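# Insert a held peg into a plate hole

## Task

The left gripper already grips a peg hovering a little above a plate, near the plate's hole. Lower the peg into that hole so it sits on the hole's bottom. The attempt fails if the peg is forced or wedged in with too much push.

## Robot and tools

Robot: two arms, left_arm and right_arm, each with a two-finger gripper. Only the left one matters here; it starts already holding the peg. Bases in the scene frame: left_arm at (-0.021, +0.297, 0) m, right_arm at (+0.004, -0.285, 0) m, both turned only slightly about z. Cameras: cam_left_wrist and cam_right_wrist (each 672x504), both mounted on the wrists.

Frame: the scene frame has its origin at table-top height, halfway between the arms' nominal bases. +z is up, +x points out over the table, and left_arm is on the +y side (this has nothing to do with image left or right). Positions are in metres and orientations are wxyz quaternions. A gripper's fingers point along its own +z and close along its own y. The reported end_effector_position is the spot between the pads, about 1 cm short of the fingertips. Reported poses can be wrong by a few centimetres, more when the arm reaches far.

Command row: every row is 14 numbers, each in [-1, 1], and both arms are always included. The first seven belong to left_arm: dx, dy, dz, rx, ry, rz, opening. The next seven are the same for right_arm. dx to rz are offsets, not a pose. They count from that arm's Hand target as it stood when the action or move began, and they run along the scene-frame axes. The rotation turns about the Hand target's position. Scale: 1.0 is 0.6 m of travel or 180 degrees of turn. rx, ry, rz together form one rotation vector. Opening is absolute: +1 is fully open (0.093 m) and -1 is closed. If an arm's six pose numbers are all 0, that arm re-requests its present Hand target. A 0 in the opening slot means half closed, so always resend the current grip value to keep the peg held.

execute_actions(actions, cameras): actions is a list of actions, and each action is a list of 1 to 15 rows. One row is one 1/30 s step. A shorter action holds its final row for the rest of its 15 steps. Every row in an action is measured from the start pose of that action, not from the row before it, so sending the same offset again moves the arm further. An empty list returns the state plus images. cameras takes names, ["all"] or []; a misspelt name makes the call invalid.

move(target, speed, blend, opening_speed, grip_force, blocking, cameras): target is one 14-number row or a list of up to 15 rows. Every row is an offset from the same starting Hand targets, not from the previous row. Paths are straight and all arms finish together. speed is in m/s, from 0.002 to 2.9, default 0.25, and turns are capped at twice that in rad/s. blend is a corner radius in metres, and 0 means stop at each point. opening_speed is in units of the -1..+1 scale per second, at least 0.2. grip_force is newtons per pad, 10 to 50, and keeps its setting. blocking=false returns early while the move keeps going. A move runs for at most 10 s. It does not avoid obstacles, and a faster move hits harder.

wait(seconds 0 to 10) lets the robot hold its last command. stop brakes a running move. zoom_image(camera, region [x0,y0,x1,y1] in pixels, at most 504x504) enlarges part of the newest image. finished_scene(scene) ends the scene for good, so call it only after the peg rests in the hole and you have let it go.

Results: each arm's end_effector_position, quaternion, Hand target (the base for the next offset), grip_measured (+1 open, -1 closed; pads meet near -0.94; each millimetre of object width adds about 0.0208), joint positions (the last entry is the finger gap in m), joint torques and joint velocities. A move result also has a move: line. done means it came to rest within 10 mm and 2 degrees. off_target, held and fault name arms that did not. limits=paced means a command was clipped, and limits=held means steps were held back. Action calls also list positions at some steps.

Behaviour: the controller clips commanded orientation to within 40 degrees of the real one. Friction and gravity often leave the gripper short, low or tilted, and tiny moves may not happen or may go astray. Check the pose after every move, correct the tilt, and send any missing distance as an extra offset. A blocked arm keeps pressing until you command it back.

Suggested approach: look through cam_left_wrist, zoom in, line the peg up over the hole in x and y, keep the peg vertical, then lower it slowly in small dz steps (negative dz). Watch the torques and the z value, and stop once it is seated. Open the fingers well above the peg's width reading, then lift clear.

Avoid: forcing or jamming the peg, fast contact, dropping or releasing the peg while it moves, anything leaving the table, contact between the arms or their cameras and cables, and moving a path close to an arm's own base. Also avoid long holds while stretched out or pushing toward an unreachable pose: motors heat up, a MOTOR HOT line appears at 75 °C, and a fault folds the arm at 90 °C.

Each tool is called after "Call:" as a command line: name --argument value for each argument, lists and objects as JSON in quotes; but a table of rows of numbers goes row by row, as --pt "numbers of a row", without its own name.

## Session

Call:
execute_actions --actions '[]'

Scene clock: 0.00 s.
left_arm: end_effector_position=(+0.2684, +0.1484, +0.1308) grip_measured=-0.261 end_effector_quat_wxyz=(+0.012, +0.856, +0.516, +0.016) | right_arm: end_effector_position=(+0.3789, -0.2649, +0.4022) grip_measured=+1.000 end_effector_quat_wxyz=(+0.707, -0.019, +0.707, +0.019)
Joint positions: left_arm=[-0.504 1.736 1.492 -1.289 -0.015 1.575 0.033] | right_arm=[0 1.047 1.047 0 0 0 0.093]
Joint velocities: left_arm=[0.002 -0.002 0.007 -0.007 0.007 -0.051 0.008] | right_arm=[within noise]
Joint torques (N m): no reading
Heat: left arm: 24 °C; right arm: 24 °C.
Hand target: left_arm +0.2719, +0.1464, +0.1412; +0.029, +0.856, +0.516, +0.026 | right_arm +0.3765, -0.2650, +0.4130; +0.717, -0.019, +0.697, +0.019
Tool commands: left_gripper/opening=-0.941311 right_gripper/opening=+1.0

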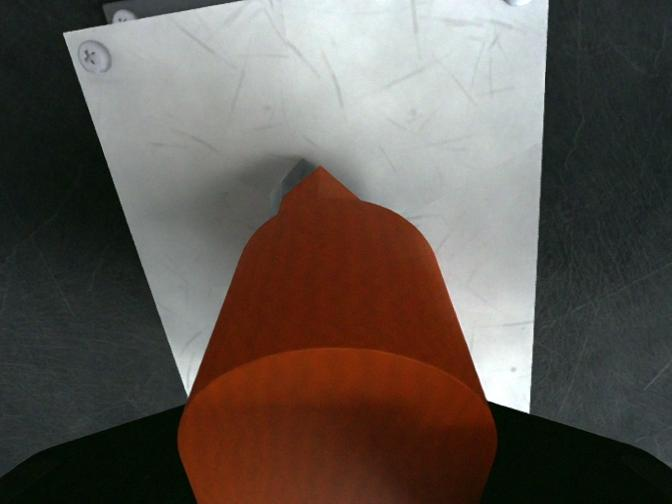

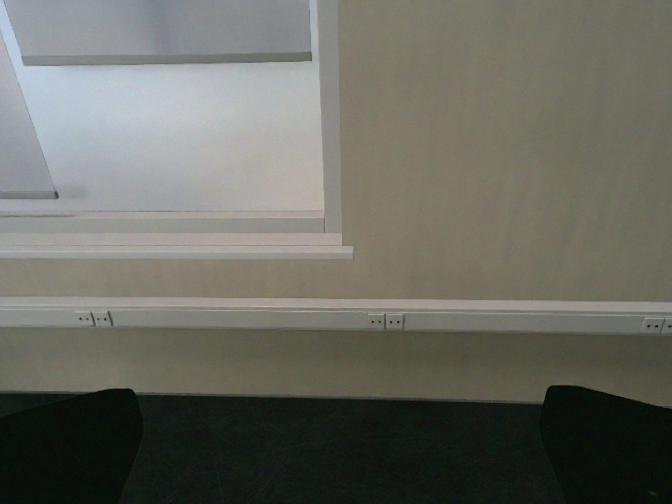

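Call:
zoom_image --camera "cam_left_wrist" --region '[230, 120, 430, 270]'

Scaled by 2.520 from the camera's 672x504 image, which has a finer 960x720 frame.

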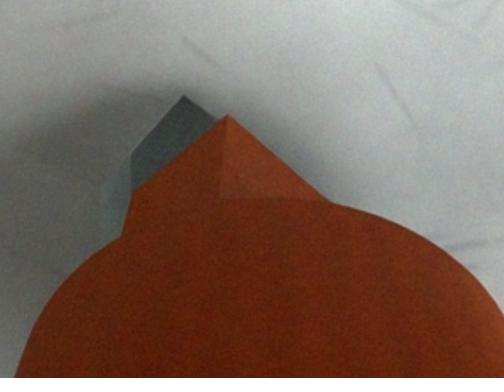

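Call:
move --target '[0,0,0.0667,0,0,0,-0.9413,0,0,0,0,0,0,1]' --speed 0.1 --cameras '["cam_left_wrist"]'

Call:
zoom_image --camera "cam_left_wrist" --region '[230, 80, 430, 230]'

Scene clock: 62.00 s.
left_arm: end_effector_position=(+0.2686, +0.1483, +0.1704) grip_measured=-0.202 end_effector_quat_wxyz=(+0.018, +0.856, +0.516, +0.020) | right_arm: end_effector_position=(+0.3789, -0.2649, +0.4021) grip_measured=+1.000 end_effector_quat_wxyz=(+0.707, -0.019, +0.707, +0.019)
Joint positions: left_arm=[-0.504 1.736 1.649 -1.433 -0.015 1.575 0.035] | right_arm=[0 1.047 1.047 0 0 0 0.093]
Joint torques (N m): left_arm=[-0.01 -7.6 7.62 0.32 -0.05 -0.03] | right_arm=[-0.18 -3.03 8.1 2.21 -0.01 -0.03]
Heat: left arm: 32 °C; right arm: 32 °C.
Hand target: left_arm +0.2719, +0.1464, +0.1812; +0.029, +0.856, +0.516, +0.026 | right_arm +0.3765, -0.2650, +0.4129; +0.717, -0.019, +0.697, +0.019
Off the commanded pose: left_arm 0.011 m, 1 deg | right_arm 0.011 m, 2 deg.
move: off_target (left_arm, right_arm)
Images, in order (width x height): cam_left_wrist 672x504.

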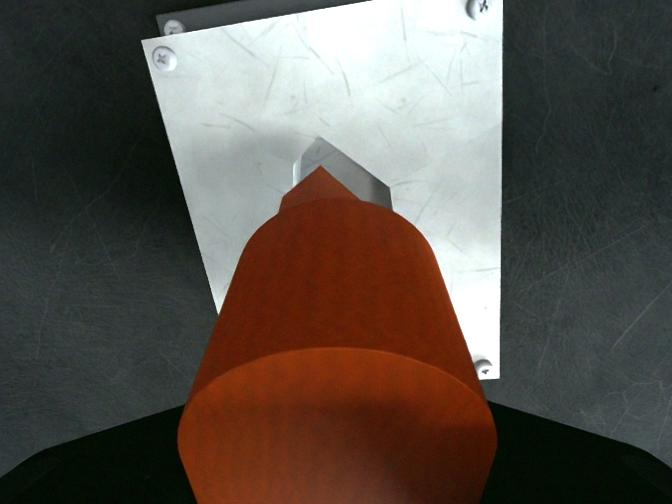

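Scaled by 2.520 from the camera's 672x504 image, which has a finer 960x720 frame.

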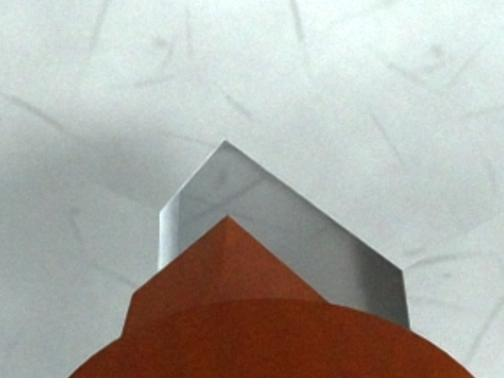

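Call:
zoom_image --camera "cam_left_wrist" --region '[265, 150, 385, 240]'

Call:
zoom_image --camera "cam_left_wrist" --region '[160, 150, 520, 504]'

Scaled by 4.200 from the camera's 672x504 image, which has a finer 960x720 frame.

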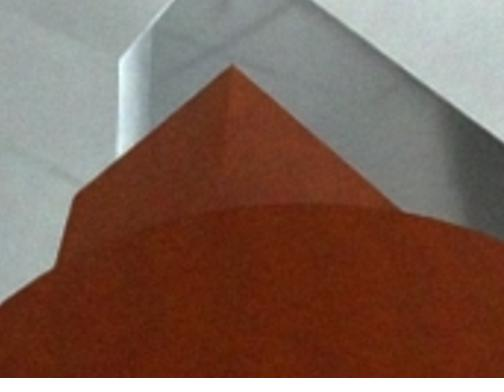

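Scaled by 1.400 from the camera's 672x504 image, which has a finer 960x720 frame.

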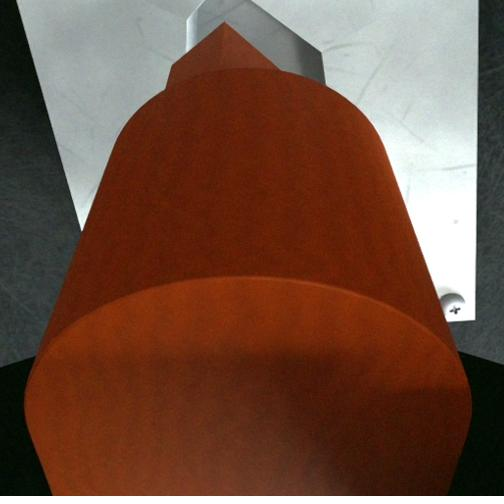

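Call:
move --target '[0,0,0,0.0441,-0.0126,0,-0.9413,0,0,0,0,0,0,1]' --speed 0.2 --cameras '["cam_left_wrist"]'

Call:
zoom_image --camera "cam_left_wrist" --region '[230, 60, 430, 210]'

Scene clock: 134.77 s.
left_arm: end_effector_position=(+0.2687, +0.1489, +0.1708) grip_measured=-0.202 end_effector_quat_wxyz=(-0.028, +0.857, +0.509, +0.069) | right_arm: end_effector_position=(+0.3789, -0.2649, +0.4021) grip_measured=+1.000 end_effector_quat_wxyz=(+0.707, -0.019, +0.707, +0.019)
Joint positions: left_arm=[-0.571 1.766 1.68 -1.471 -0.149 1.521 0.035] | right_arm=[0 1.047 1.047 0 0 0 0.093]
Joint torques (N m): left_arm=[-0.66 -7.49 7.75 0.18 -0.2 -0.17] | right_arm=[-0.2 -3.04 8.1 2.21 -0.01 -0.03]
Heat: left arm: 35 °C; right arm: 35 °C.
Hand target: left_arm +0.2719, +0.1464, +0.1812; -0.020, +0.855, +0.512, +0.078 | right_arm +0.3765, -0.2650, +0.4129; +0.717, -0.019, +0.697, +0.019
Off the commanded pose: left_arm 0.011 m, 2 deg | right_arm 0.011 m, 2 deg.
move: off_target (left_arm, right_arm)
Images, in order (width x height): cam_left_wrist 672x504.

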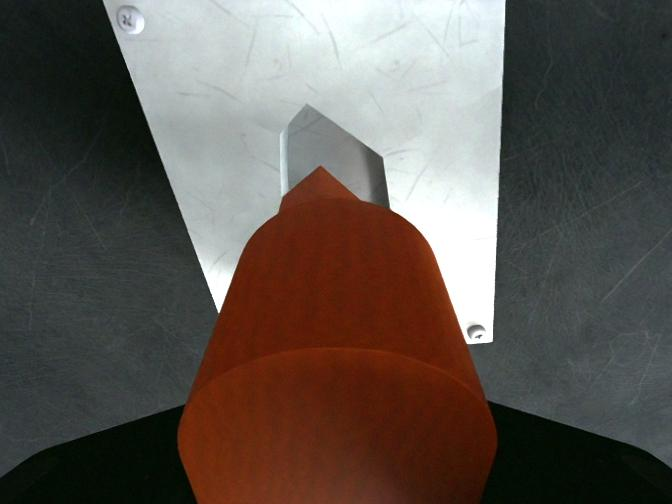

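Scaled by 2.520 from the camera's 672x504 image, which has a finer 960x720 frame.

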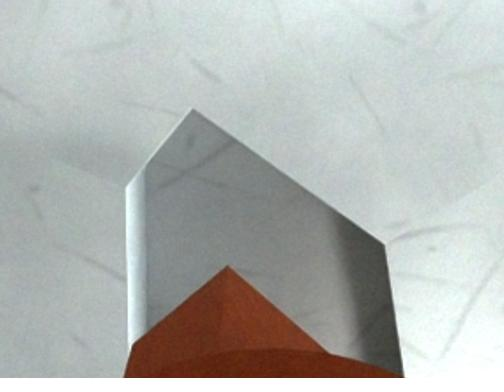

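Call:
move --target '[0.0026,-0.0187,0,0,0,0.035,-0.9413,0,0,0,0,0,0,1]' --speed 0.2 --cameras '["cam_left_wrist"]'

Call:
zoom_image --camera "cam_left_wrist" --region '[230, 80, 430, 230]'

Call:
move --target '[0,0,-0.0333,0,0,0,-0.9413,0,0,0,0,0,0,1]' --speed 0.1 --cameras '["cam_left_wrist"]'

Call:
zoom_image --camera "cam_left_wrist" --region '[230, 80, 430, 230]'

Scene clock: 190.57 s.
left_arm: end_effector_position=(+0.2709, +0.1382, +0.1710) grip_measured=-0.202 end_effector_quat_wxyz=(-0.033, +0.828, +0.556, +0.069) | right_arm: end_effector_position=(+0.3789, -0.2649, +0.4021) grip_measured=+1.000 end_effector_quat_wxyz=(+0.707, -0.019, +0.707, +0.019)
Joint positions: left_arm=[-0.597 1.814 1.74 -1.503 -0.152 1.382 0.035] | right_arm=[0 1.047 1.047 0 0 0 0.093]
Joint torques (N m): left_arm=[-0.88 -7.84 7.69 0.15 -0.23 -0.16] | right_arm=[-0.2 -3.03 8.1 2.21 -0.02 -0.03]
Heat: left arm: 40 °C; right arm: 36 °C.
Hand target: left_arm +0.2735, +0.1352, +0.1812; -0.024, +0.826, +0.559, +0.077 | right_arm +0.3765, -0.2650, +0.4129; +0.717, -0.019, +0.697, +0.019
Off the commanded pose: left_arm 0.011 m, 1 deg | right_arm 0.011 m, 2 deg.
move: off_target (left_arm, right_arm)
Images, in order (width x height): cam_left_wrist 672x504.

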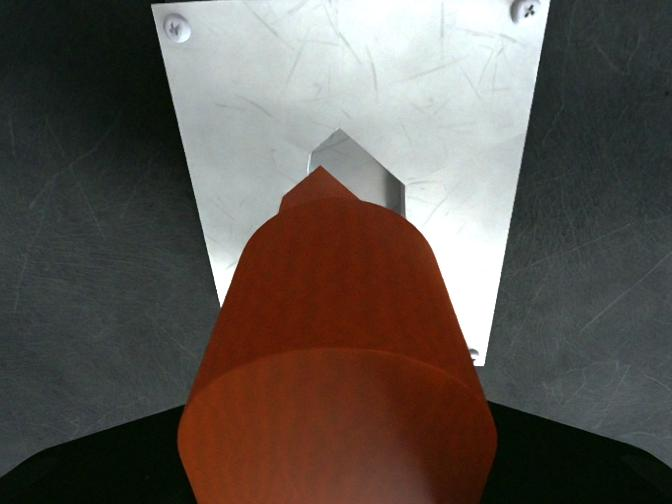

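Scaled by 2.520 from the camera's 672x504 image, which has a finer 960x720 frame.

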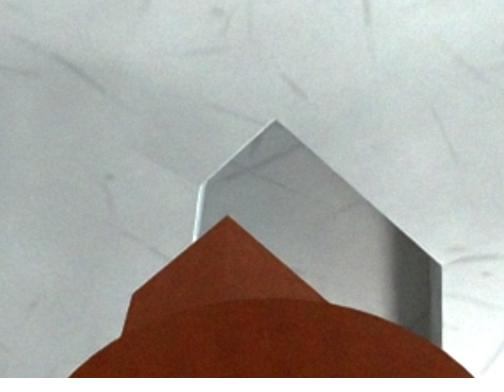

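Scene clock: 191.60 s.
left_arm: end_effector_position=(+0.2717, +0.1376, +0.1590) grip_measured=-0.202 end_effector_quat_wxyz=(-0.034, +0.827, +0.556, +0.068) | right_arm: end_effector_position=(+0.3789, -0.2649, +0.4021) grip_measured=+1.000 end_effector_quat_wxyz=(+0.707, -0.019, +0.707, +0.019)
Joint positions: left_arm=[-0.597 1.814 1.692 -1.458 -0.152 1.382 0.035] | right_arm=[0 1.047 1.047 0 0 0 0.093]
Joint torques (N m): left_arm=[-0.81 -8.92 4.27 0.56 -0.23 -0.13] | right_arm=[-0.2 -3.03 8.12 2.21 -0.01 -0.03]
Heat: left arm: 39 °C; right arm: 36 °C.
Hand target: left_arm +0.2735, +0.1352, +0.1612; -0.024, +0.826, +0.558, +0.077 | right_arm +0.3765, -0.2650, +0.4129; +0.717, -0.019, +0.697, +0.019
Off the commanded pose: left_arm 0.004 m, 2 deg | right_arm 0.011 m, 2 deg.
move: off_target (right_arm)
Images, in order (width x height): cam_left_wrist 672x504.

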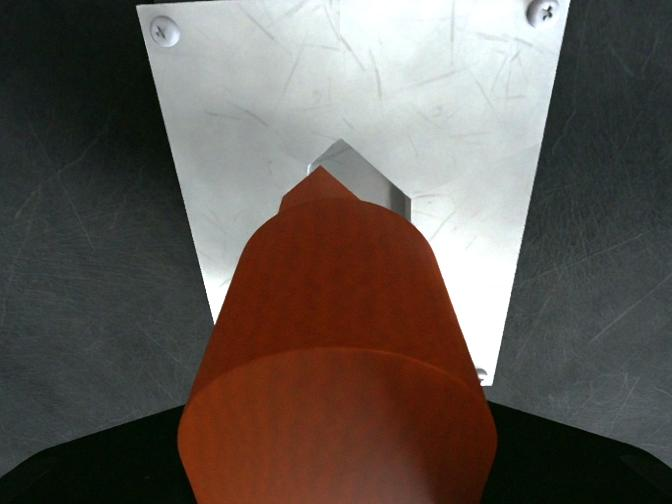

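Scaled by 2.520 from the camera's 672x504 image, which has a finer 960x720 frame.

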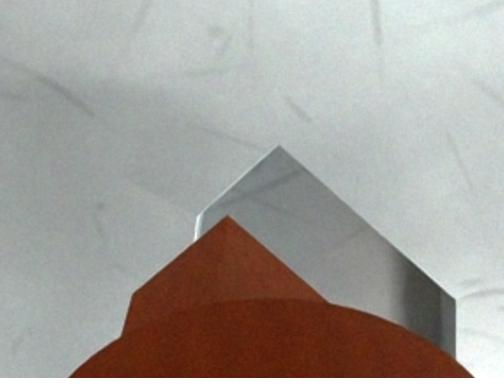

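Call:
move --target '[-0.009,0.0037,-0.022,0,0,0,-0.9413,0,0,0,0,0,0,1]' --speed 0.1 --cameras '["cam_left_wrist"]'

Call:
zoom_image --camera "cam_left_wrist" --region '[230, 80, 430, 230]'

Scene clock: 258.07 s.
left_arm: end_effector_position=(+0.2677, +0.1403, +0.1375) grip_measured=-0.202 end_effector_quat_wxyz=(-0.047, +0.827, +0.557, +0.063) | right_arm: end_effector_position=(+0.3789, -0.2649, +0.4021) grip_measured=+1.000 end_effector_quat_wxyz=(+0.707, -0.019, +0.707, +0.019)
Joint positions: left_arm=[-0.597 1.814 1.606 -1.399 -0.152 1.378 0.035] | right_arm=[0 1.047 1.047 0 0 0 0.093]
Joint torques (N m): left_arm=[-1.14 -11.43 4.14 0.47 -0.22 -0.13] | right_arm=[-0.18 -3.04 8.1 2.21 -0.02 -0.03]
Heat: left arm: 35 °C; right arm: 37 °C.
Hand target: left_arm +0.2681, +0.1375, +0.1481; -0.024, +0.826, +0.559, +0.077 | right_arm +0.3765, -0.2650, +0.4129; +0.717, -0.019, +0.697, +0.019
Off the commanded pose: left_arm 0.011 m, 3 deg | right_arm 0.011 m, 2 deg.
move: off_target (left_arm, right_arm)
Images, in order (width x height): cam_left_wrist 672x504.

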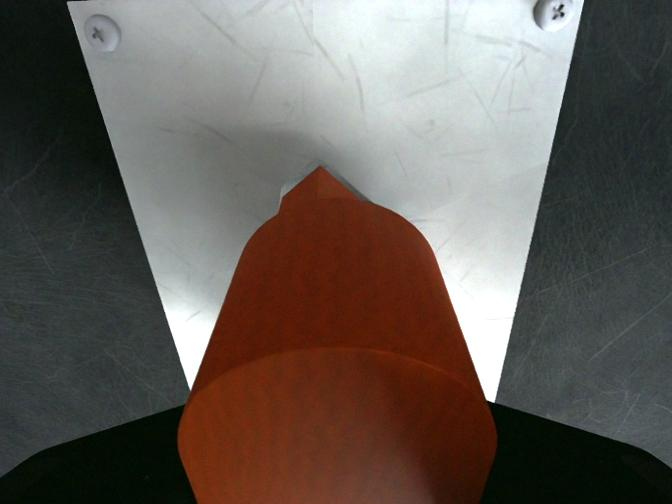

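Scaled by 2.520 from the camera's 672x504 image, which has a finer 960x720 frame.

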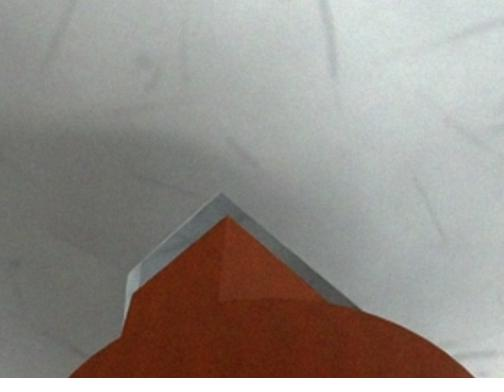

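Call:
move --target '[0.0018,-0.0007,-0.0033,-0.0038,0.0015,0,-0.9413,0,0,0,0,0,0,1]' --speed 0.05 --cameras '["cam_left_wrist"]'

Call:
zoom_image --camera "cam_left_wrist" --region '[265, 140, 385, 230]'

Scene clock: 283.40 s.
left_arm: end_effector_position=(+0.2696, +0.1391, +0.1374) grip_measured=-0.202 end_effector_quat_wxyz=(-0.042, +0.827, +0.557, +0.065) | right_arm: end_effector_position=(+0.3789, -0.2649, +0.4021) grip_measured=+1.000 end_effector_quat_wxyz=(+0.707, -0.019, +0.707, +0.019)
Joint positions: left_arm=[-0.597 1.814 1.606 -1.39 -0.152 1.378 0.035] | right_arm=[0 1.047 1.047 0 0 0 0.093]
Joint torques (N m): left_arm=[-0.46 -11.32 3.79 0.49 -0.1 -0.05] | right_arm=[-0.18 -3.04 8.1 2.21 -0.01 -0.03]
Heat: left arm: 38 °C; right arm: 38 °C.
Hand target: left_arm +0.2692, +0.1370, +0.1461; -0.021, +0.826, +0.559, +0.072 | right_arm +0.3765, -0.2650, +0.4129; +0.717, -0.019, +0.697, +0.019
Off the commanded pose: left_arm 0.009 m, 3 deg | right_arm 0.011 m, 2 deg.
move: off_target (left_arm, right_arm)
Images, in order (width x height): cam_left_wrist 672x504.

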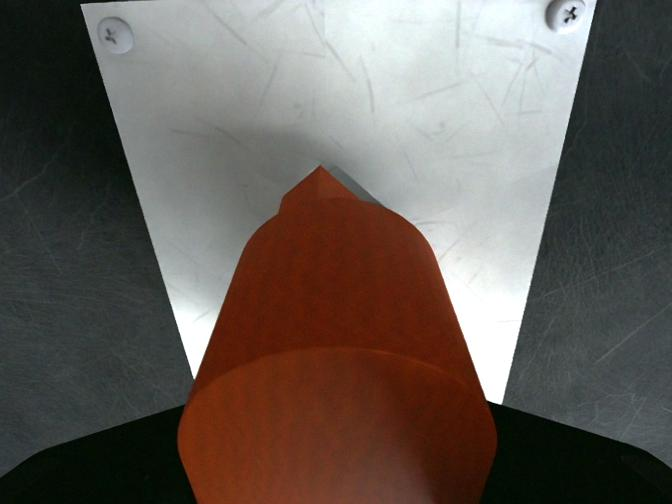

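Scaled by 4.200 from the camera's 672x504 image, which has a finer 960x720 frame.

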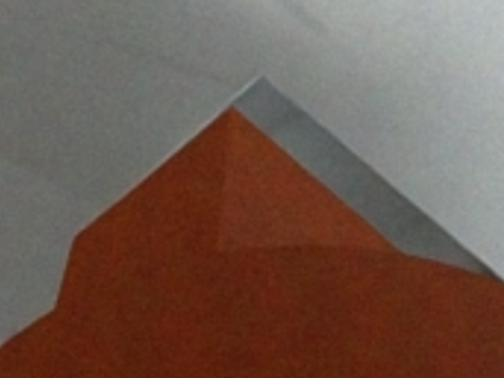

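Call:
move --target '[-0.0027,0.001,-0.005,0,0,0,-0.9413,0,0,0,0,0,0,1]' --speed 0.05 --cameras '["cam_left_wrist"]'

Call:
zoom_image --camera "cam_left_wrist" --region '[265, 140, 385, 230]'

Scene clock: 302.93 s.
left_arm: end_effector_position=(+0.2673, +0.1406, +0.1311) grip_measured=-0.202 end_effector_quat_wxyz=(-0.048, +0.827, +0.557, +0.062) | right_arm: end_effector_position=(+0.3789, -0.2649, +0.4021) grip_measured=+1.000 end_effector_quat_wxyz=(+0.707, -0.019, +0.707, +0.019)
Joint positions: left_arm=[-0.597 1.814 1.581 -1.376 -0.152 1.378 0.035] | right_arm=[0 1.047 1.047 0 0 0 0.093]
Joint torques (N m): left_arm=[-0.53 -12.01 4.12 0.49 -0.1 -0.08] | right_arm=[-0.2 -3.04 8.1 2.21 -0.01 -0.03]
Heat: left arm: 40 °C; right arm: 38 °C.
Hand target: left_arm +0.2676, +0.1376, +0.1431; -0.021, +0.826, +0.559, +0.072 | right_arm +0.3765, -0.2650, +0.4129; +0.717, -0.019, +0.697, +0.019
Off the commanded pose: left_arm 0.012 m, 3 deg | right_arm 0.011 m, 2 deg.
move: off_target (left_arm, right_arm)
Images, in order (width x height): cam_left_wrist 672x504.

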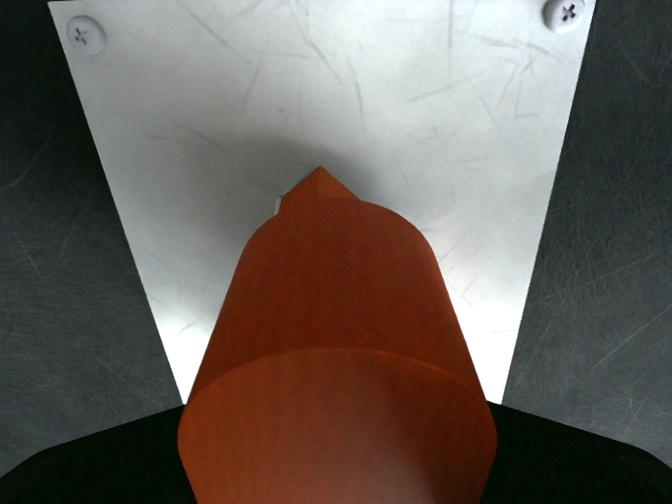

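Scaled by 4.200 from the camera's 672x504 image, which has a finer 960x720 frame.

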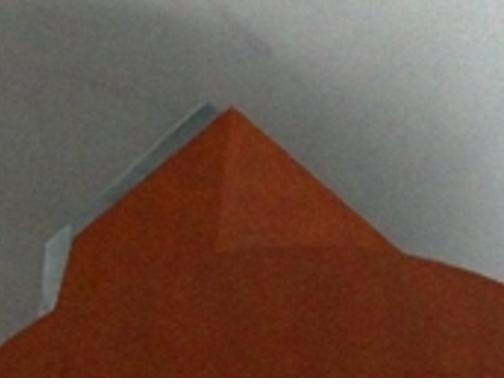

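Call:
move --target '[0.0019,-0.0008,0.0025,-0.0011,-0.0027,0,-0.9413,0,0,0,0,0,0,1]' --speed 0.05 --cameras '["cam_left_wrist"]'

Call:
zoom_image --camera "cam_left_wrist" --region '[265, 140, 385, 230]'

Scene clock: 329.97 s.
left_arm: end_effector_position=(+0.2680, +0.1401, +0.1330) grip_measured=-0.202 end_effector_quat_wxyz=(-0.043, +0.827, +0.557, +0.064) | right_arm: end_effector_position=(+0.3789, -0.2649, +0.4021) grip_measured=+1.000 end_effector_quat_wxyz=(+0.707, -0.019, +0.707, +0.019)
Joint positions: left_arm=[-0.597 1.808 1.581 -1.372 -0.152 1.378 0.035] | right_arm=[0 1.047 1.047 0 0 0 0.093]
Joint torques (N m): left_arm=[-0.54 -11.7 4.25 0.5 -0.11 -0.1] | right_arm=[-0.18 -3.04 8.12 2.21 -0.01 -0.03]
Heat: left arm: 42 °C; right arm: 38 °C.
Hand target: left_arm +0.2687, +0.1371, +0.1447; -0.017, +0.826, +0.559, +0.075 | right_arm +0.3765, -0.2650, +0.4129; +0.717, -0.019, +0.697, +0.019
Off the commanded pose: left_arm 0.012 m, 3 deg | right_arm 0.011 m, 2 deg.
move: off_target (left_arm, right_arm)
Images, in order (width x height): cam_left_wrist 672x504.

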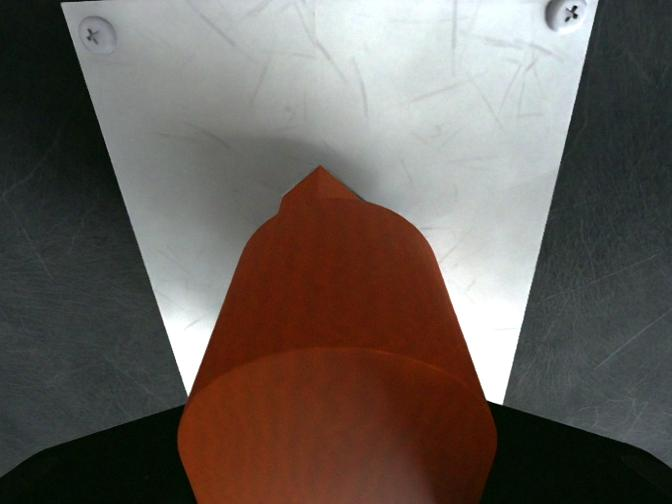

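Scaled by 4.200 from the camera's 672x504 image, which has a finer 960x720 frame.

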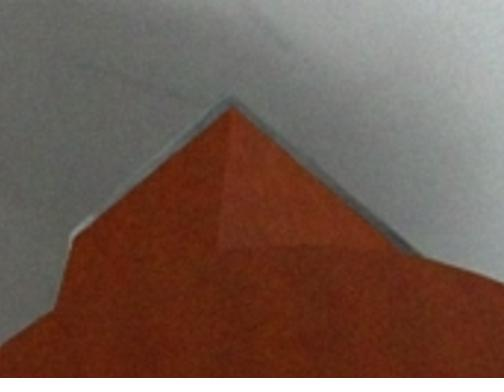

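Call:
move --target '[0,0,-0.0083,0,0,0,-0.9413,0,0,0,0,0,0,1]' --speed 0.03 --cameras '["cam_left_wrist"]'

Call:
zoom_image --camera "cam_left_wrist" --region '[265, 140, 385, 230]'

Scene clock: 346.40 s.
left_arm: end_effector_position=(+0.2681, +0.1401, +0.1285) grip_measured=-0.202 end_effector_quat_wxyz=(-0.042, +0.827, +0.557, +0.065) | right_arm: end_effector_position=(+0.3789, -0.2649, +0.4021) grip_measured=+1.000 end_effector_quat_wxyz=(+0.707, -0.019, +0.707, +0.019)
Joint positions: left_arm=[-0.597 1.807 1.562 -1.353 -0.152 1.378 0.035] | right_arm=[0 1.047 1.047 0 0 0 0.093]
Joint torques (N m): left_arm=[-0.53 -11.6 4.19 0.52 -0.11 -0.07] | right_arm=[-0.21 -3.03 8.12 2.21 -0.01 -0.03]
Heat: left arm: 45 °C; right arm: 39 °C.
Hand target: left_arm +0.2687, +0.1371, +0.1396; -0.017, +0.826, +0.559, +0.075 | right_arm +0.3765, -0.2650, +0.4129; +0.717, -0.019, +0.697, +0.019
Off the commanded pose: left_arm 0.012 m, 3 deg | right_arm 0.011 m, 2 deg.
move: off_target (left_arm, right_arm)
Images, in order (width x height): cam_left_wrist 672x504.

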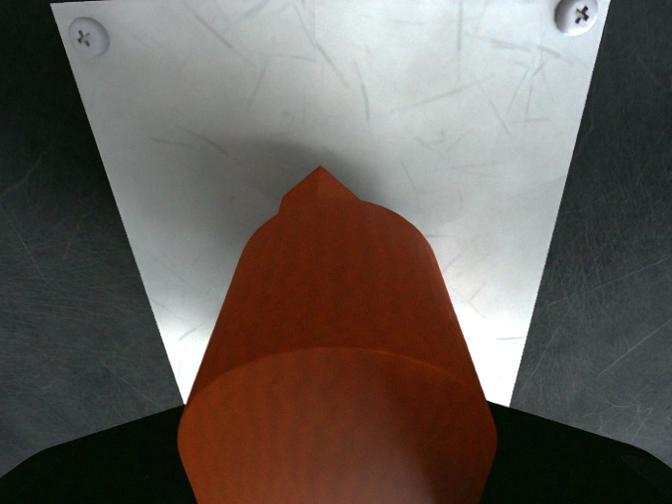

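Scaled by 4.200 from the camera's 672x504 image, which has a finer 960x720 frame.

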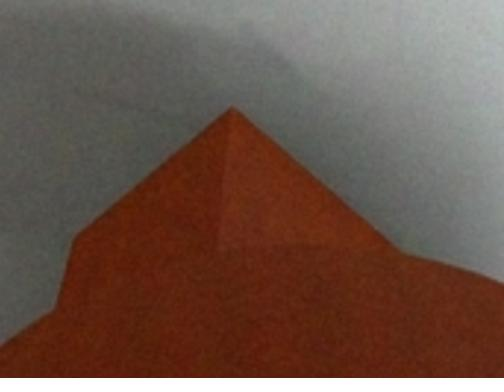

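Call:
move --target '[0,0,-0.005,0,0,0,-0.9413,0,0,0,0,0,0,1]' --speed 0.03 --cameras '["cam_left_wrist"]'

Call:
zoom_image --camera "cam_left_wrist" --region '[265, 140, 385, 230]'

Scene clock: 363.13 s.
left_arm: end_effector_position=(+0.2680, +0.1402, +0.1256) grip_measured=-0.202 end_effector_quat_wxyz=(-0.042, +0.827, +0.557, +0.065) | right_arm: end_effector_position=(+0.3789, -0.2649, +0.4021) grip_measured=+1.000 end_effector_quat_wxyz=(+0.707, -0.019, +0.707, +0.019)
Joint positions: left_arm=[-0.597 1.806 1.549 -1.341 -0.152 1.378 0.035] | right_arm=[0 1.047 1.047 0 0 0 0.093]
Joint torques (N m): left_arm=[-0.53 -11.63 4.14 0.56 -0.11 -0.08] | right_arm=[-0.18 -3.04 8.12 2.2 -0.01 -0.03]
Heat: left arm: 48 °C; right arm: 39 °C.
Hand target: left_arm +0.2687, +0.1371, +0.1366; -0.017, +0.826, +0.559, +0.075 | right_arm +0.3765, -0.2650, +0.4129; +0.717, -0.019, +0.697, +0.019
Off the commanded pose: left_arm 0.011 m, 3 deg | right_arm 0.011 m, 2 deg.
move: off_target (left_arm, right_arm)
Images, in order (width x height): cam_left_wrist 672x504.

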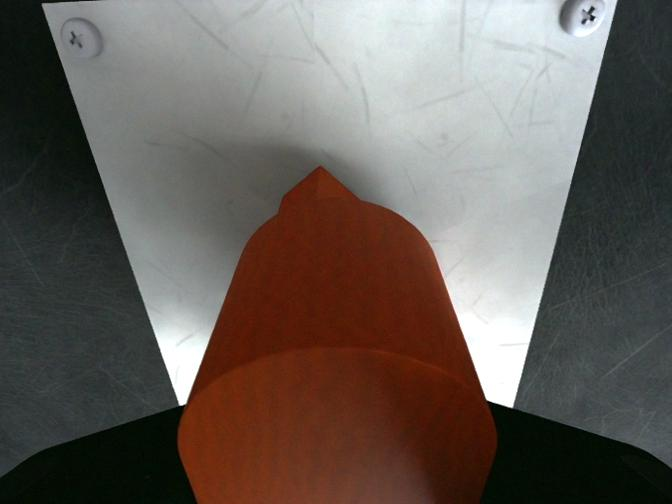

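Scaled by 4.200 from the camera's 672x504 image, which has a finer 960x720 frame.

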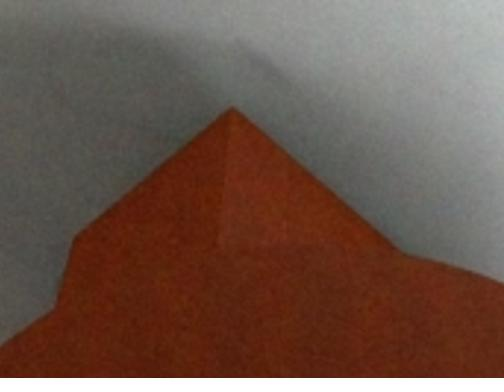

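Call:
move --target '[0.0023,0.0037,0.003,0,0,0,-0.9413,0,0,0,0,0,0,1]' --speed 0.05 --cameras '["cam_left_wrist"]'

Call:
zoom_image --camera "cam_left_wrist" --region '[265, 140, 385, 230]'

Scene clock: 407.80 s.
left_arm: end_effector_position=(+0.2680, +0.1401, +0.1256) grip_measured=-0.202 end_effector_quat_wxyz=(-0.042, +0.827, +0.557, +0.065) | right_arm: end_effector_position=(+0.3789, -0.2649, +0.4021) grip_measured=+1.000 end_effector_quat_wxyz=(+0.707, -0.019, +0.707, +0.019)
Joint positions: left_arm=[-0.597 1.806 1.549 -1.34 -0.152 1.378 0.035] | right_arm=[0 1.047 1.047 0 0 0 0.093]
Joint torques (N m): left_arm=[0.18 -11.62 4.56 0.46 -0.13 0] | right_arm=[-0.18 -3.04 8.12 2.21 -0.02 -0.03]
Heat: left arm: 53 °C; right arm: 39 °C.
Hand target: left_arm +0.2701, +0.1394, +0.1384; -0.017, +0.826, +0.559, +0.075 | right_arm +0.3765, -0.2650, +0.4129; +0.717, -0.019, +0.697, +0.019
Off the commanded pose: left_arm 0.013 m, 3 deg | right_arm 0.011 m, 2 deg.
move: off_target (left_arm, right_arm)
Images, in order (width x height): cam_left_wrist 672x504.

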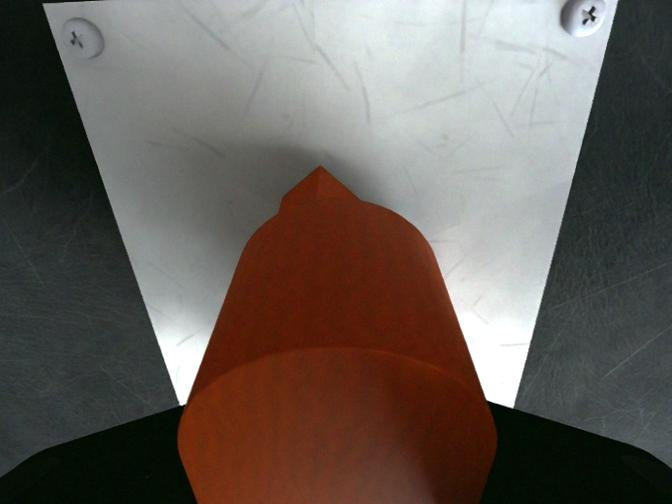

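Scaled by 4.200 from the camera's 672x504 image, which has a finer 960x720 frame.

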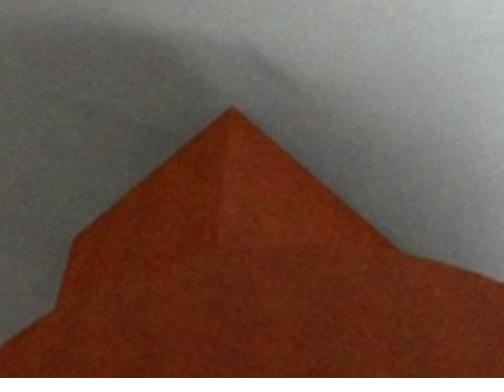

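Call:
move --target '[0.003,0.0075,0.004,0,0,0,-0.9413,0,0,0,0,0,0,1]' --speed 0.05 --cameras '["cam_left_wrist"]'

Call:
zoom_image --camera "cam_left_wrist" --region '[265, 140, 385, 230]'

Scene clock: 420.67 s.
left_arm: end_effector_position=(+0.2690, +0.1421, +0.1271) grip_measured=-0.202 end_effector_quat_wxyz=(-0.040, +0.825, +0.560, +0.066) | right_arm: end_effector_position=(+0.3789, -0.2649, +0.4021) grip_measured=+1.000 end_effector_quat_wxyz=(+0.707, -0.019, +0.707, +0.019)
Joint positions: left_arm=[-0.59 1.801 1.549 -1.34 -0.152 1.378 0.035] | right_arm=[0 1.047 1.047 0 0 0 0.093]
Joint torques (N m): left_arm=[0.87 -11.6 4.96 0.39 -0.11 0.12] | right_arm=[-0.18 -3.03 8.12 2.21 -0.01 -0.03]
Heat: left arm: 53 °C; right arm: 40 °C.
Hand target: left_arm +0.2719, +0.1439, +0.1408; -0.017, +0.826, +0.559, +0.075 | right_arm +0.3765, -0.2650, +0.4129; +0.717, -0.019, +0.697, +0.019
Off the commanded pose: left_arm 0.014 m, 3 deg | right_arm 0.011 m, 2 deg.
move: off_target (left_arm, right_arm)
Images, in order (width x height): cam_left_wrist 672x504.

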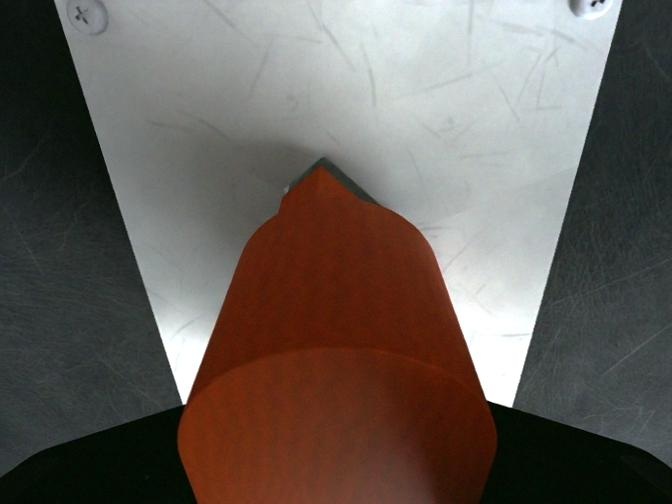

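Scaled by 4.200 from the camera's 672x504 image, which has a finer 960x720 frame.

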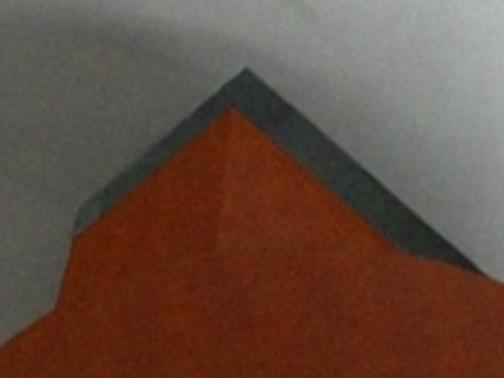

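Call:
move --target '[0,0,-0.0075,0,0,0,-0.9413,0,0,0,0,0,0,1]' --speed 0.03 --cameras '["cam_left_wrist"]'

Call:
zoom_image --camera "cam_left_wrist" --region '[265, 140, 385, 230]'

Scene clock: 447.17 s.
left_arm: end_effector_position=(+0.2687, +0.1427, +0.1254) grip_measured=-0.202 end_effector_quat_wxyz=(-0.041, +0.825, +0.561, +0.065) | right_arm: end_effector_position=(+0.3789, -0.2649, +0.4021) grip_measured=+1.000 end_effector_quat_wxyz=(+0.707, -0.019, +0.707, +0.019)
Joint positions: left_arm=[-0.589 1.801 1.542 -1.336 -0.152 1.378 0.035] | right_arm=[0 1.047 1.047 0 0 0 0.093]
Joint torques (N m): left_arm=[0.8 -11.54 4.19 0.56 -0.11 0.15] | right_arm=[-0.2 -3.03 8.12 2.21 -0.01 -0.03]
Heat: left arm: 53 °C; right arm: 40 °C.
Hand target: left_arm +0.2719, +0.1438, +0.1363; -0.017, +0.826, +0.559, +0.075 | right_arm +0.3765, -0.2650, +0.4129; +0.717, -0.019, +0.697, +0.019
Off the commanded pose: left_arm 0.011 m, 3 deg | right_arm 0.011 m, 2 deg.
move: off_target (left_arm, right_arm)
Images, in order (width x height): cam_left_wrist 672x504.

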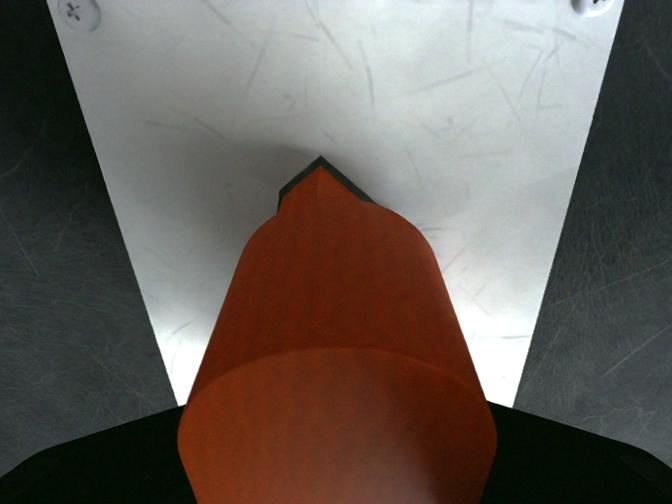

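Scaled by 4.200 from the camera's 672x504 image, which has a finer 960x720 frame.

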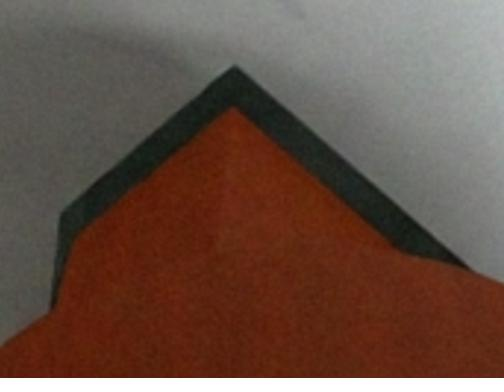

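Call:
move --target '[0,0,-0.006,0,0,0,-0.9413,0,0,0,0,0,0,1]' --speed 0.03 --cameras '["cam_left_wrist"]'

Call:
zoom_image --camera "cam_left_wrist" --region '[265, 140, 385, 230]'

Scene clock: 476.87 s.
left_arm: end_effector_position=(+0.2686, +0.1427, +0.1220) grip_measured=-0.202 end_effector_quat_wxyz=(-0.041, +0.825, +0.561, +0.065) | right_arm: end_effector_position=(+0.3789, -0.2649, +0.4021) grip_measured=+1.000 end_effector_quat_wxyz=(+0.707, -0.019, +0.707, +0.019)
Joint positions: left_arm=[-0.589 1.801 1.528 -1.321 -0.152 1.378 0.035] | right_arm=[0 1.047 1.047 0 0 0 0.093]
Joint torques (N m): left_arm=[0.94 -11.48 4.14 0.56 -0.12 0.12] | right_arm=[-0.2 -3.03 8.1 2.2 -0.01 -0.03]
Heat: left arm: 54 °C; right arm: 40 °C.
Hand target: left_arm +0.2718, +0.1439, +0.1327; -0.017, +0.826, +0.559, +0.075 | right_arm +0.3765, -0.2650, +0.4129; +0.717, -0.019, +0.697, +0.019
Off the commanded pose: left_arm 0.011 m, 3 deg | right_arm 0.011 m, 2 deg.
move: off_target (left_arm, right_arm)
Images, in order (width x height): cam_left_wrist 672x504.

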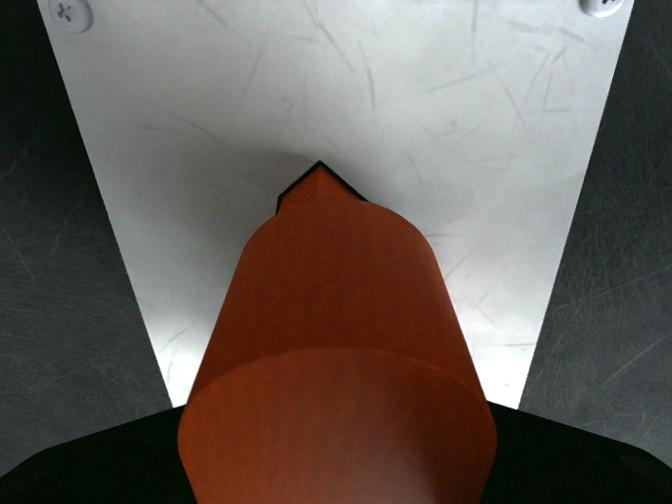

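Scaled by 4.200 from the camera's 672x504 image, which has a finer 960x720 frame.

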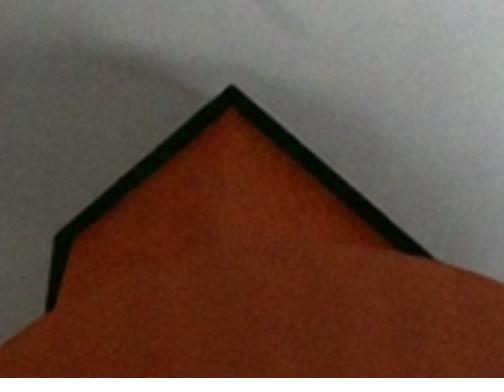

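Call:
move --target '[0,0,-0.01,0,0,0,-0.9413,0,0,0,0,0,0,1]' --speed 0.03 --cameras '["cam_left_wrist"]'

Call:
zoom_image --camera "cam_left_wrist" --region '[265, 140, 385, 230]'

Scene clock: 490.77 s.
left_arm: end_effector_position=(+0.2684, +0.1428, +0.1164) grip_measured=-0.202 end_effector_quat_wxyz=(-0.040, +0.825, +0.561, +0.066) | right_arm: end_effector_position=(+0.3789, -0.2649, +0.4021) grip_measured=+1.000 end_effector_quat_wxyz=(+0.707, -0.019, +0.707, +0.019)
Joint positions: left_arm=[-0.589 1.8 1.505 -1.298 -0.152 1.378 0.035] | right_arm=[0 1.047 1.047 0 0 0 0.093]
Joint torques (N m): left_arm=[0.76 -11.33 4.11 0.55 -0.14 0.14] | right_arm=[-0.18 -3.04 8.13 2.21 -0.02 -0.03]
Heat: left arm: 55 °C; right arm: 41 °C.
Hand target: left_arm +0.2719, +0.1438, +0.1268; -0.017, +0.826, +0.559, +0.075 | right_arm +0.3765, -0.2650, +0.4129; +0.717, -0.019, +0.697, +0.019
Off the commanded pose: left_arm 0.011 m, 3 deg | right_arm 0.011 m, 2 deg.
move: off_target (left_arm, right_arm)
Images, in order (width x height): cam_left_wrist 672x504.

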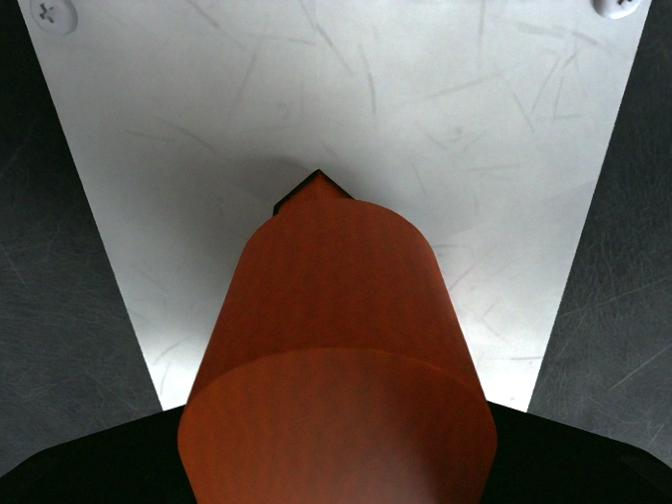

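Scaled by 4.200 from the camera's 672x504 image, which has a finer 960x720 frame.

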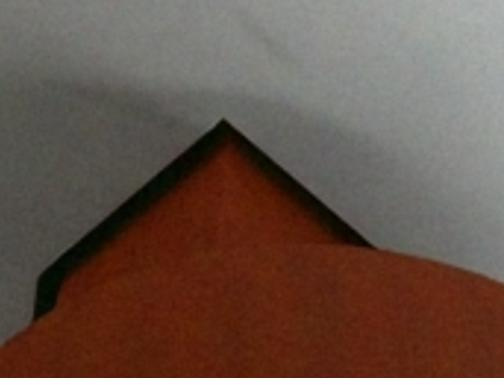

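Call:
move --target '[0.0008,-0.0003,-0.0133,0,0,0,-0.9413,0,0,0,0,0,0,1]' --speed 0.04 --cameras '["cam_left_wrist"]'

Call:
zoom_image --camera "cam_left_wrist" --region '[245, 150, 405, 270]'

Scene clock: 505.50 s.
left_arm: end_effector_position=(+0.2687, +0.1427, +0.1093) grip_measured=-0.202 end_effector_quat_wxyz=(-0.039, +0.824, +0.561, +0.066) | right_arm: end_effector_position=(+0.3789, -0.2649, +0.4021) grip_measured=+1.000 end_effector_quat_wxyz=(+0.707, -0.019, +0.707, +0.019)
Joint positions: left_arm=[-0.589 1.8 1.477 -1.267 -0.152 1.378 0.035] | right_arm=[0 1.047 1.047 0 0 0 0.093]
Joint torques (N m): left_arm=[0.79 -11.08 4.16 0.53 -0.12 0.15] | right_arm=[-0.18 -3.03 8.1 2.21 -0.01 -0.03]
Heat: left arm: 54 °C; right arm: 41 °C.
Hand target: left_arm +0.2724, +0.1436, +0.1188; -0.017, +0.826, +0.559, +0.075 | right_arm +0.3765, -0.2650, +0.4129; +0.717, -0.019, +0.697, +0.019
Off the commanded pose: left_arm 0.010 m, 3 deg | right_arm 0.011 m, 2 deg.
move: off_target (left_arm, right_arm)
Images, in order (width x height): cam_left_wrist 672x504.

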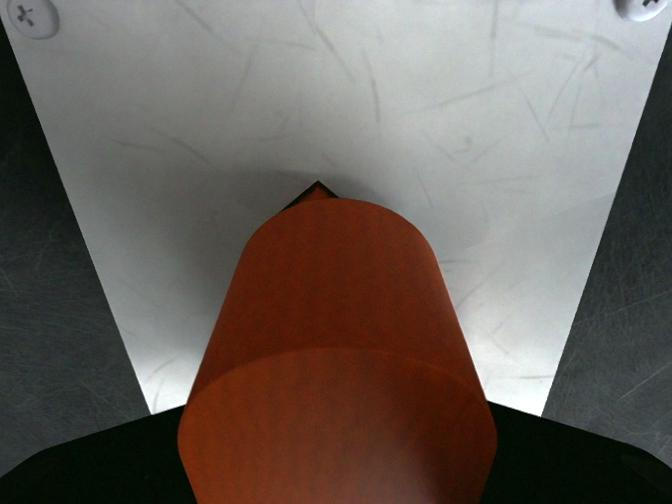

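Scaled by 3.150 from the camera's 672x504 image, which has a finer 960x720 frame.

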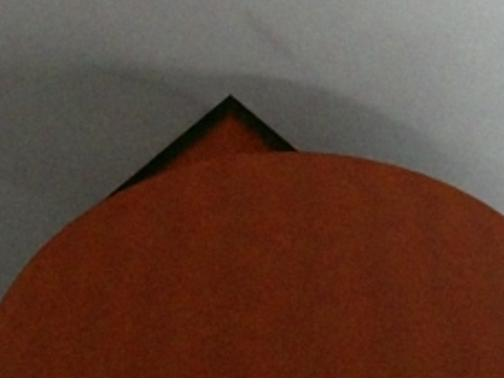

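Call:
move --target '[0.0005,-0.0002,-0.0083,0,0,0,-0.9413,0,0,0,0,0,0,1]' --speed 0.03 --cameras '["cam_left_wrist"]'

Call:
zoom_image --camera "cam_left_wrist" --region '[245, 150, 405, 270]'

Scene clock: 518.23 s.
left_arm: end_effector_position=(+0.2682, +0.1430, +0.1052) grip_measured=-0.202 end_effector_quat_wxyz=(-0.039, +0.824, +0.561, +0.066) | right_arm: end_effector_position=(+0.3789, -0.2649, +0.4021) grip_measured=+1.000 end_effector_quat_wxyz=(+0.707, -0.019, +0.707, +0.019)
Joint positions: left_arm=[-0.589 1.8 1.46 -1.251 -0.152 1.378 0.035] | right_arm=[0 1.047 1.047 0 0 0 0.093]
Joint torques (N m): left_arm=[0.8 -10.85 4.18 0.59 -0.12 0.14] | right_arm=[-0.18 -3.03 8.1 2.21 -0.01 -0.03]
Heat: left arm: 54 °C; right arm: 41 °C.
Hand target: left_arm +0.2727, +0.1435, +0.1138; -0.017, +0.826, +0.559, +0.075 | right_arm +0.3765, -0.2650, +0.4129; +0.717, -0.019, +0.697, +0.019
Off the commanded pose: left_arm 0.010 m, 3 deg | right_arm 0.011 m, 2 deg.
move: off_target (left_arm, right_arm)
Images, in order (width x height): cam_left_wrist 672x504.

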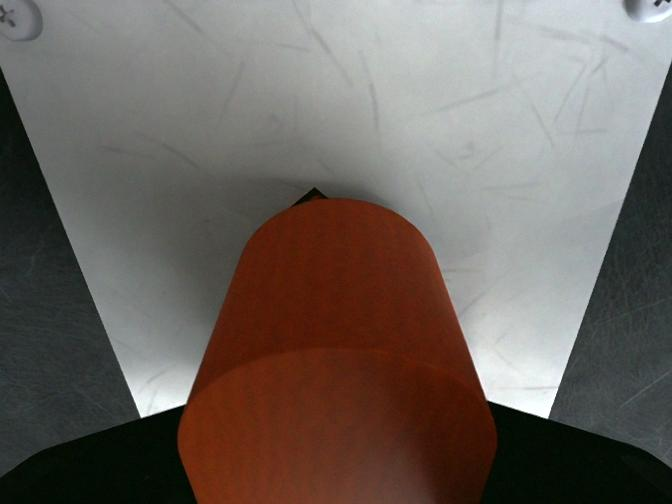

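Scaled by 3.150 from the camera's 672x504 image, which has a finer 960x720 frame.

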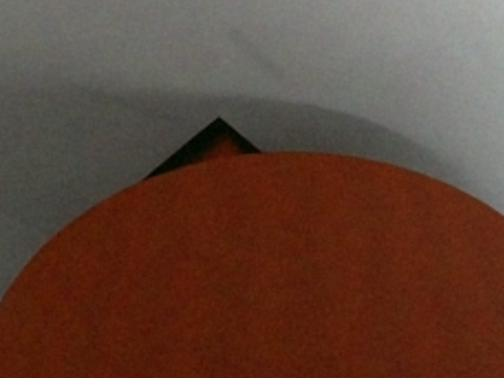

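Call:
move --target '[0.0012,-0.0005,-0.0067,0,0,0,-0.9413,0,0,0,0,0,0,1]' --speed 0.03 --cameras '["cam_left_wrist"]'

Call:
zoom_image --camera "cam_left_wrist" --region '[245, 150, 405, 270]'

Scene clock: 532.57 s.
left_arm: end_effector_position=(+0.2686, +0.1437, +0.1047) grip_measured=-0.202 end_effector_quat_wxyz=(-0.040, +0.824, +0.561, +0.068) | right_arm: end_effector_position=(+0.3789, -0.2649, +0.4021) grip_measured=+1.000 end_effector_quat_wxyz=(+0.707, -0.019, +0.707, +0.019)
Joint positions: left_arm=[-0.589 1.8 1.458 -1.249 -0.157 1.378 0.035] | right_arm=[0 1.047 1.047 0 0 0 0.093]
Joint torques (N m): left_arm=[0.87 -10.44 3.58 0.74 -0.07 0.15] | right_arm=[-0.2 -3.03 8.1 2.21 -0.02 -0.03]
Heat: left arm: 54 °C; right arm: 41 °C.
Hand target: left_arm +0.2734, +0.1432, +0.1098; -0.017, +0.826, +0.559, +0.075 | right_arm +0.3765, -0.2650, +0.4129; +0.717, -0.019, +0.697, +0.019
Off the commanded pose: left_arm 0.007 m, 3 deg | right_arm 0.011 m, 2 deg.
move: off_target (left_arm, right_arm)
Images, in order (width x height): cam_left_wrist 672x504.

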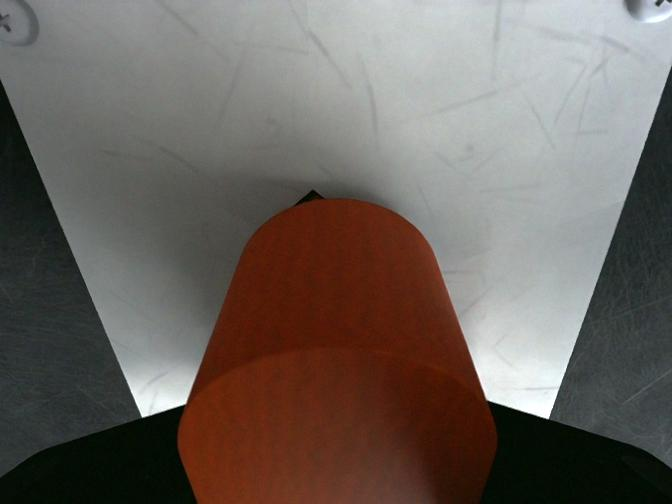

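Scaled by 3.150 from the camera's 672x504 image, which has a finer 960x720 frame.

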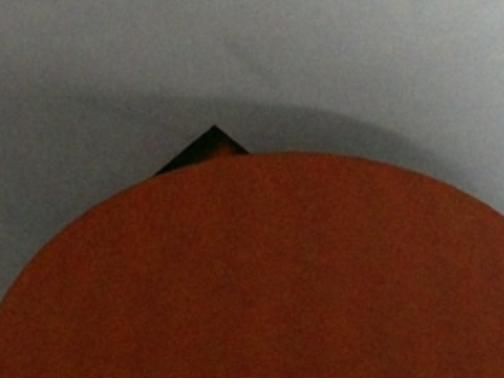

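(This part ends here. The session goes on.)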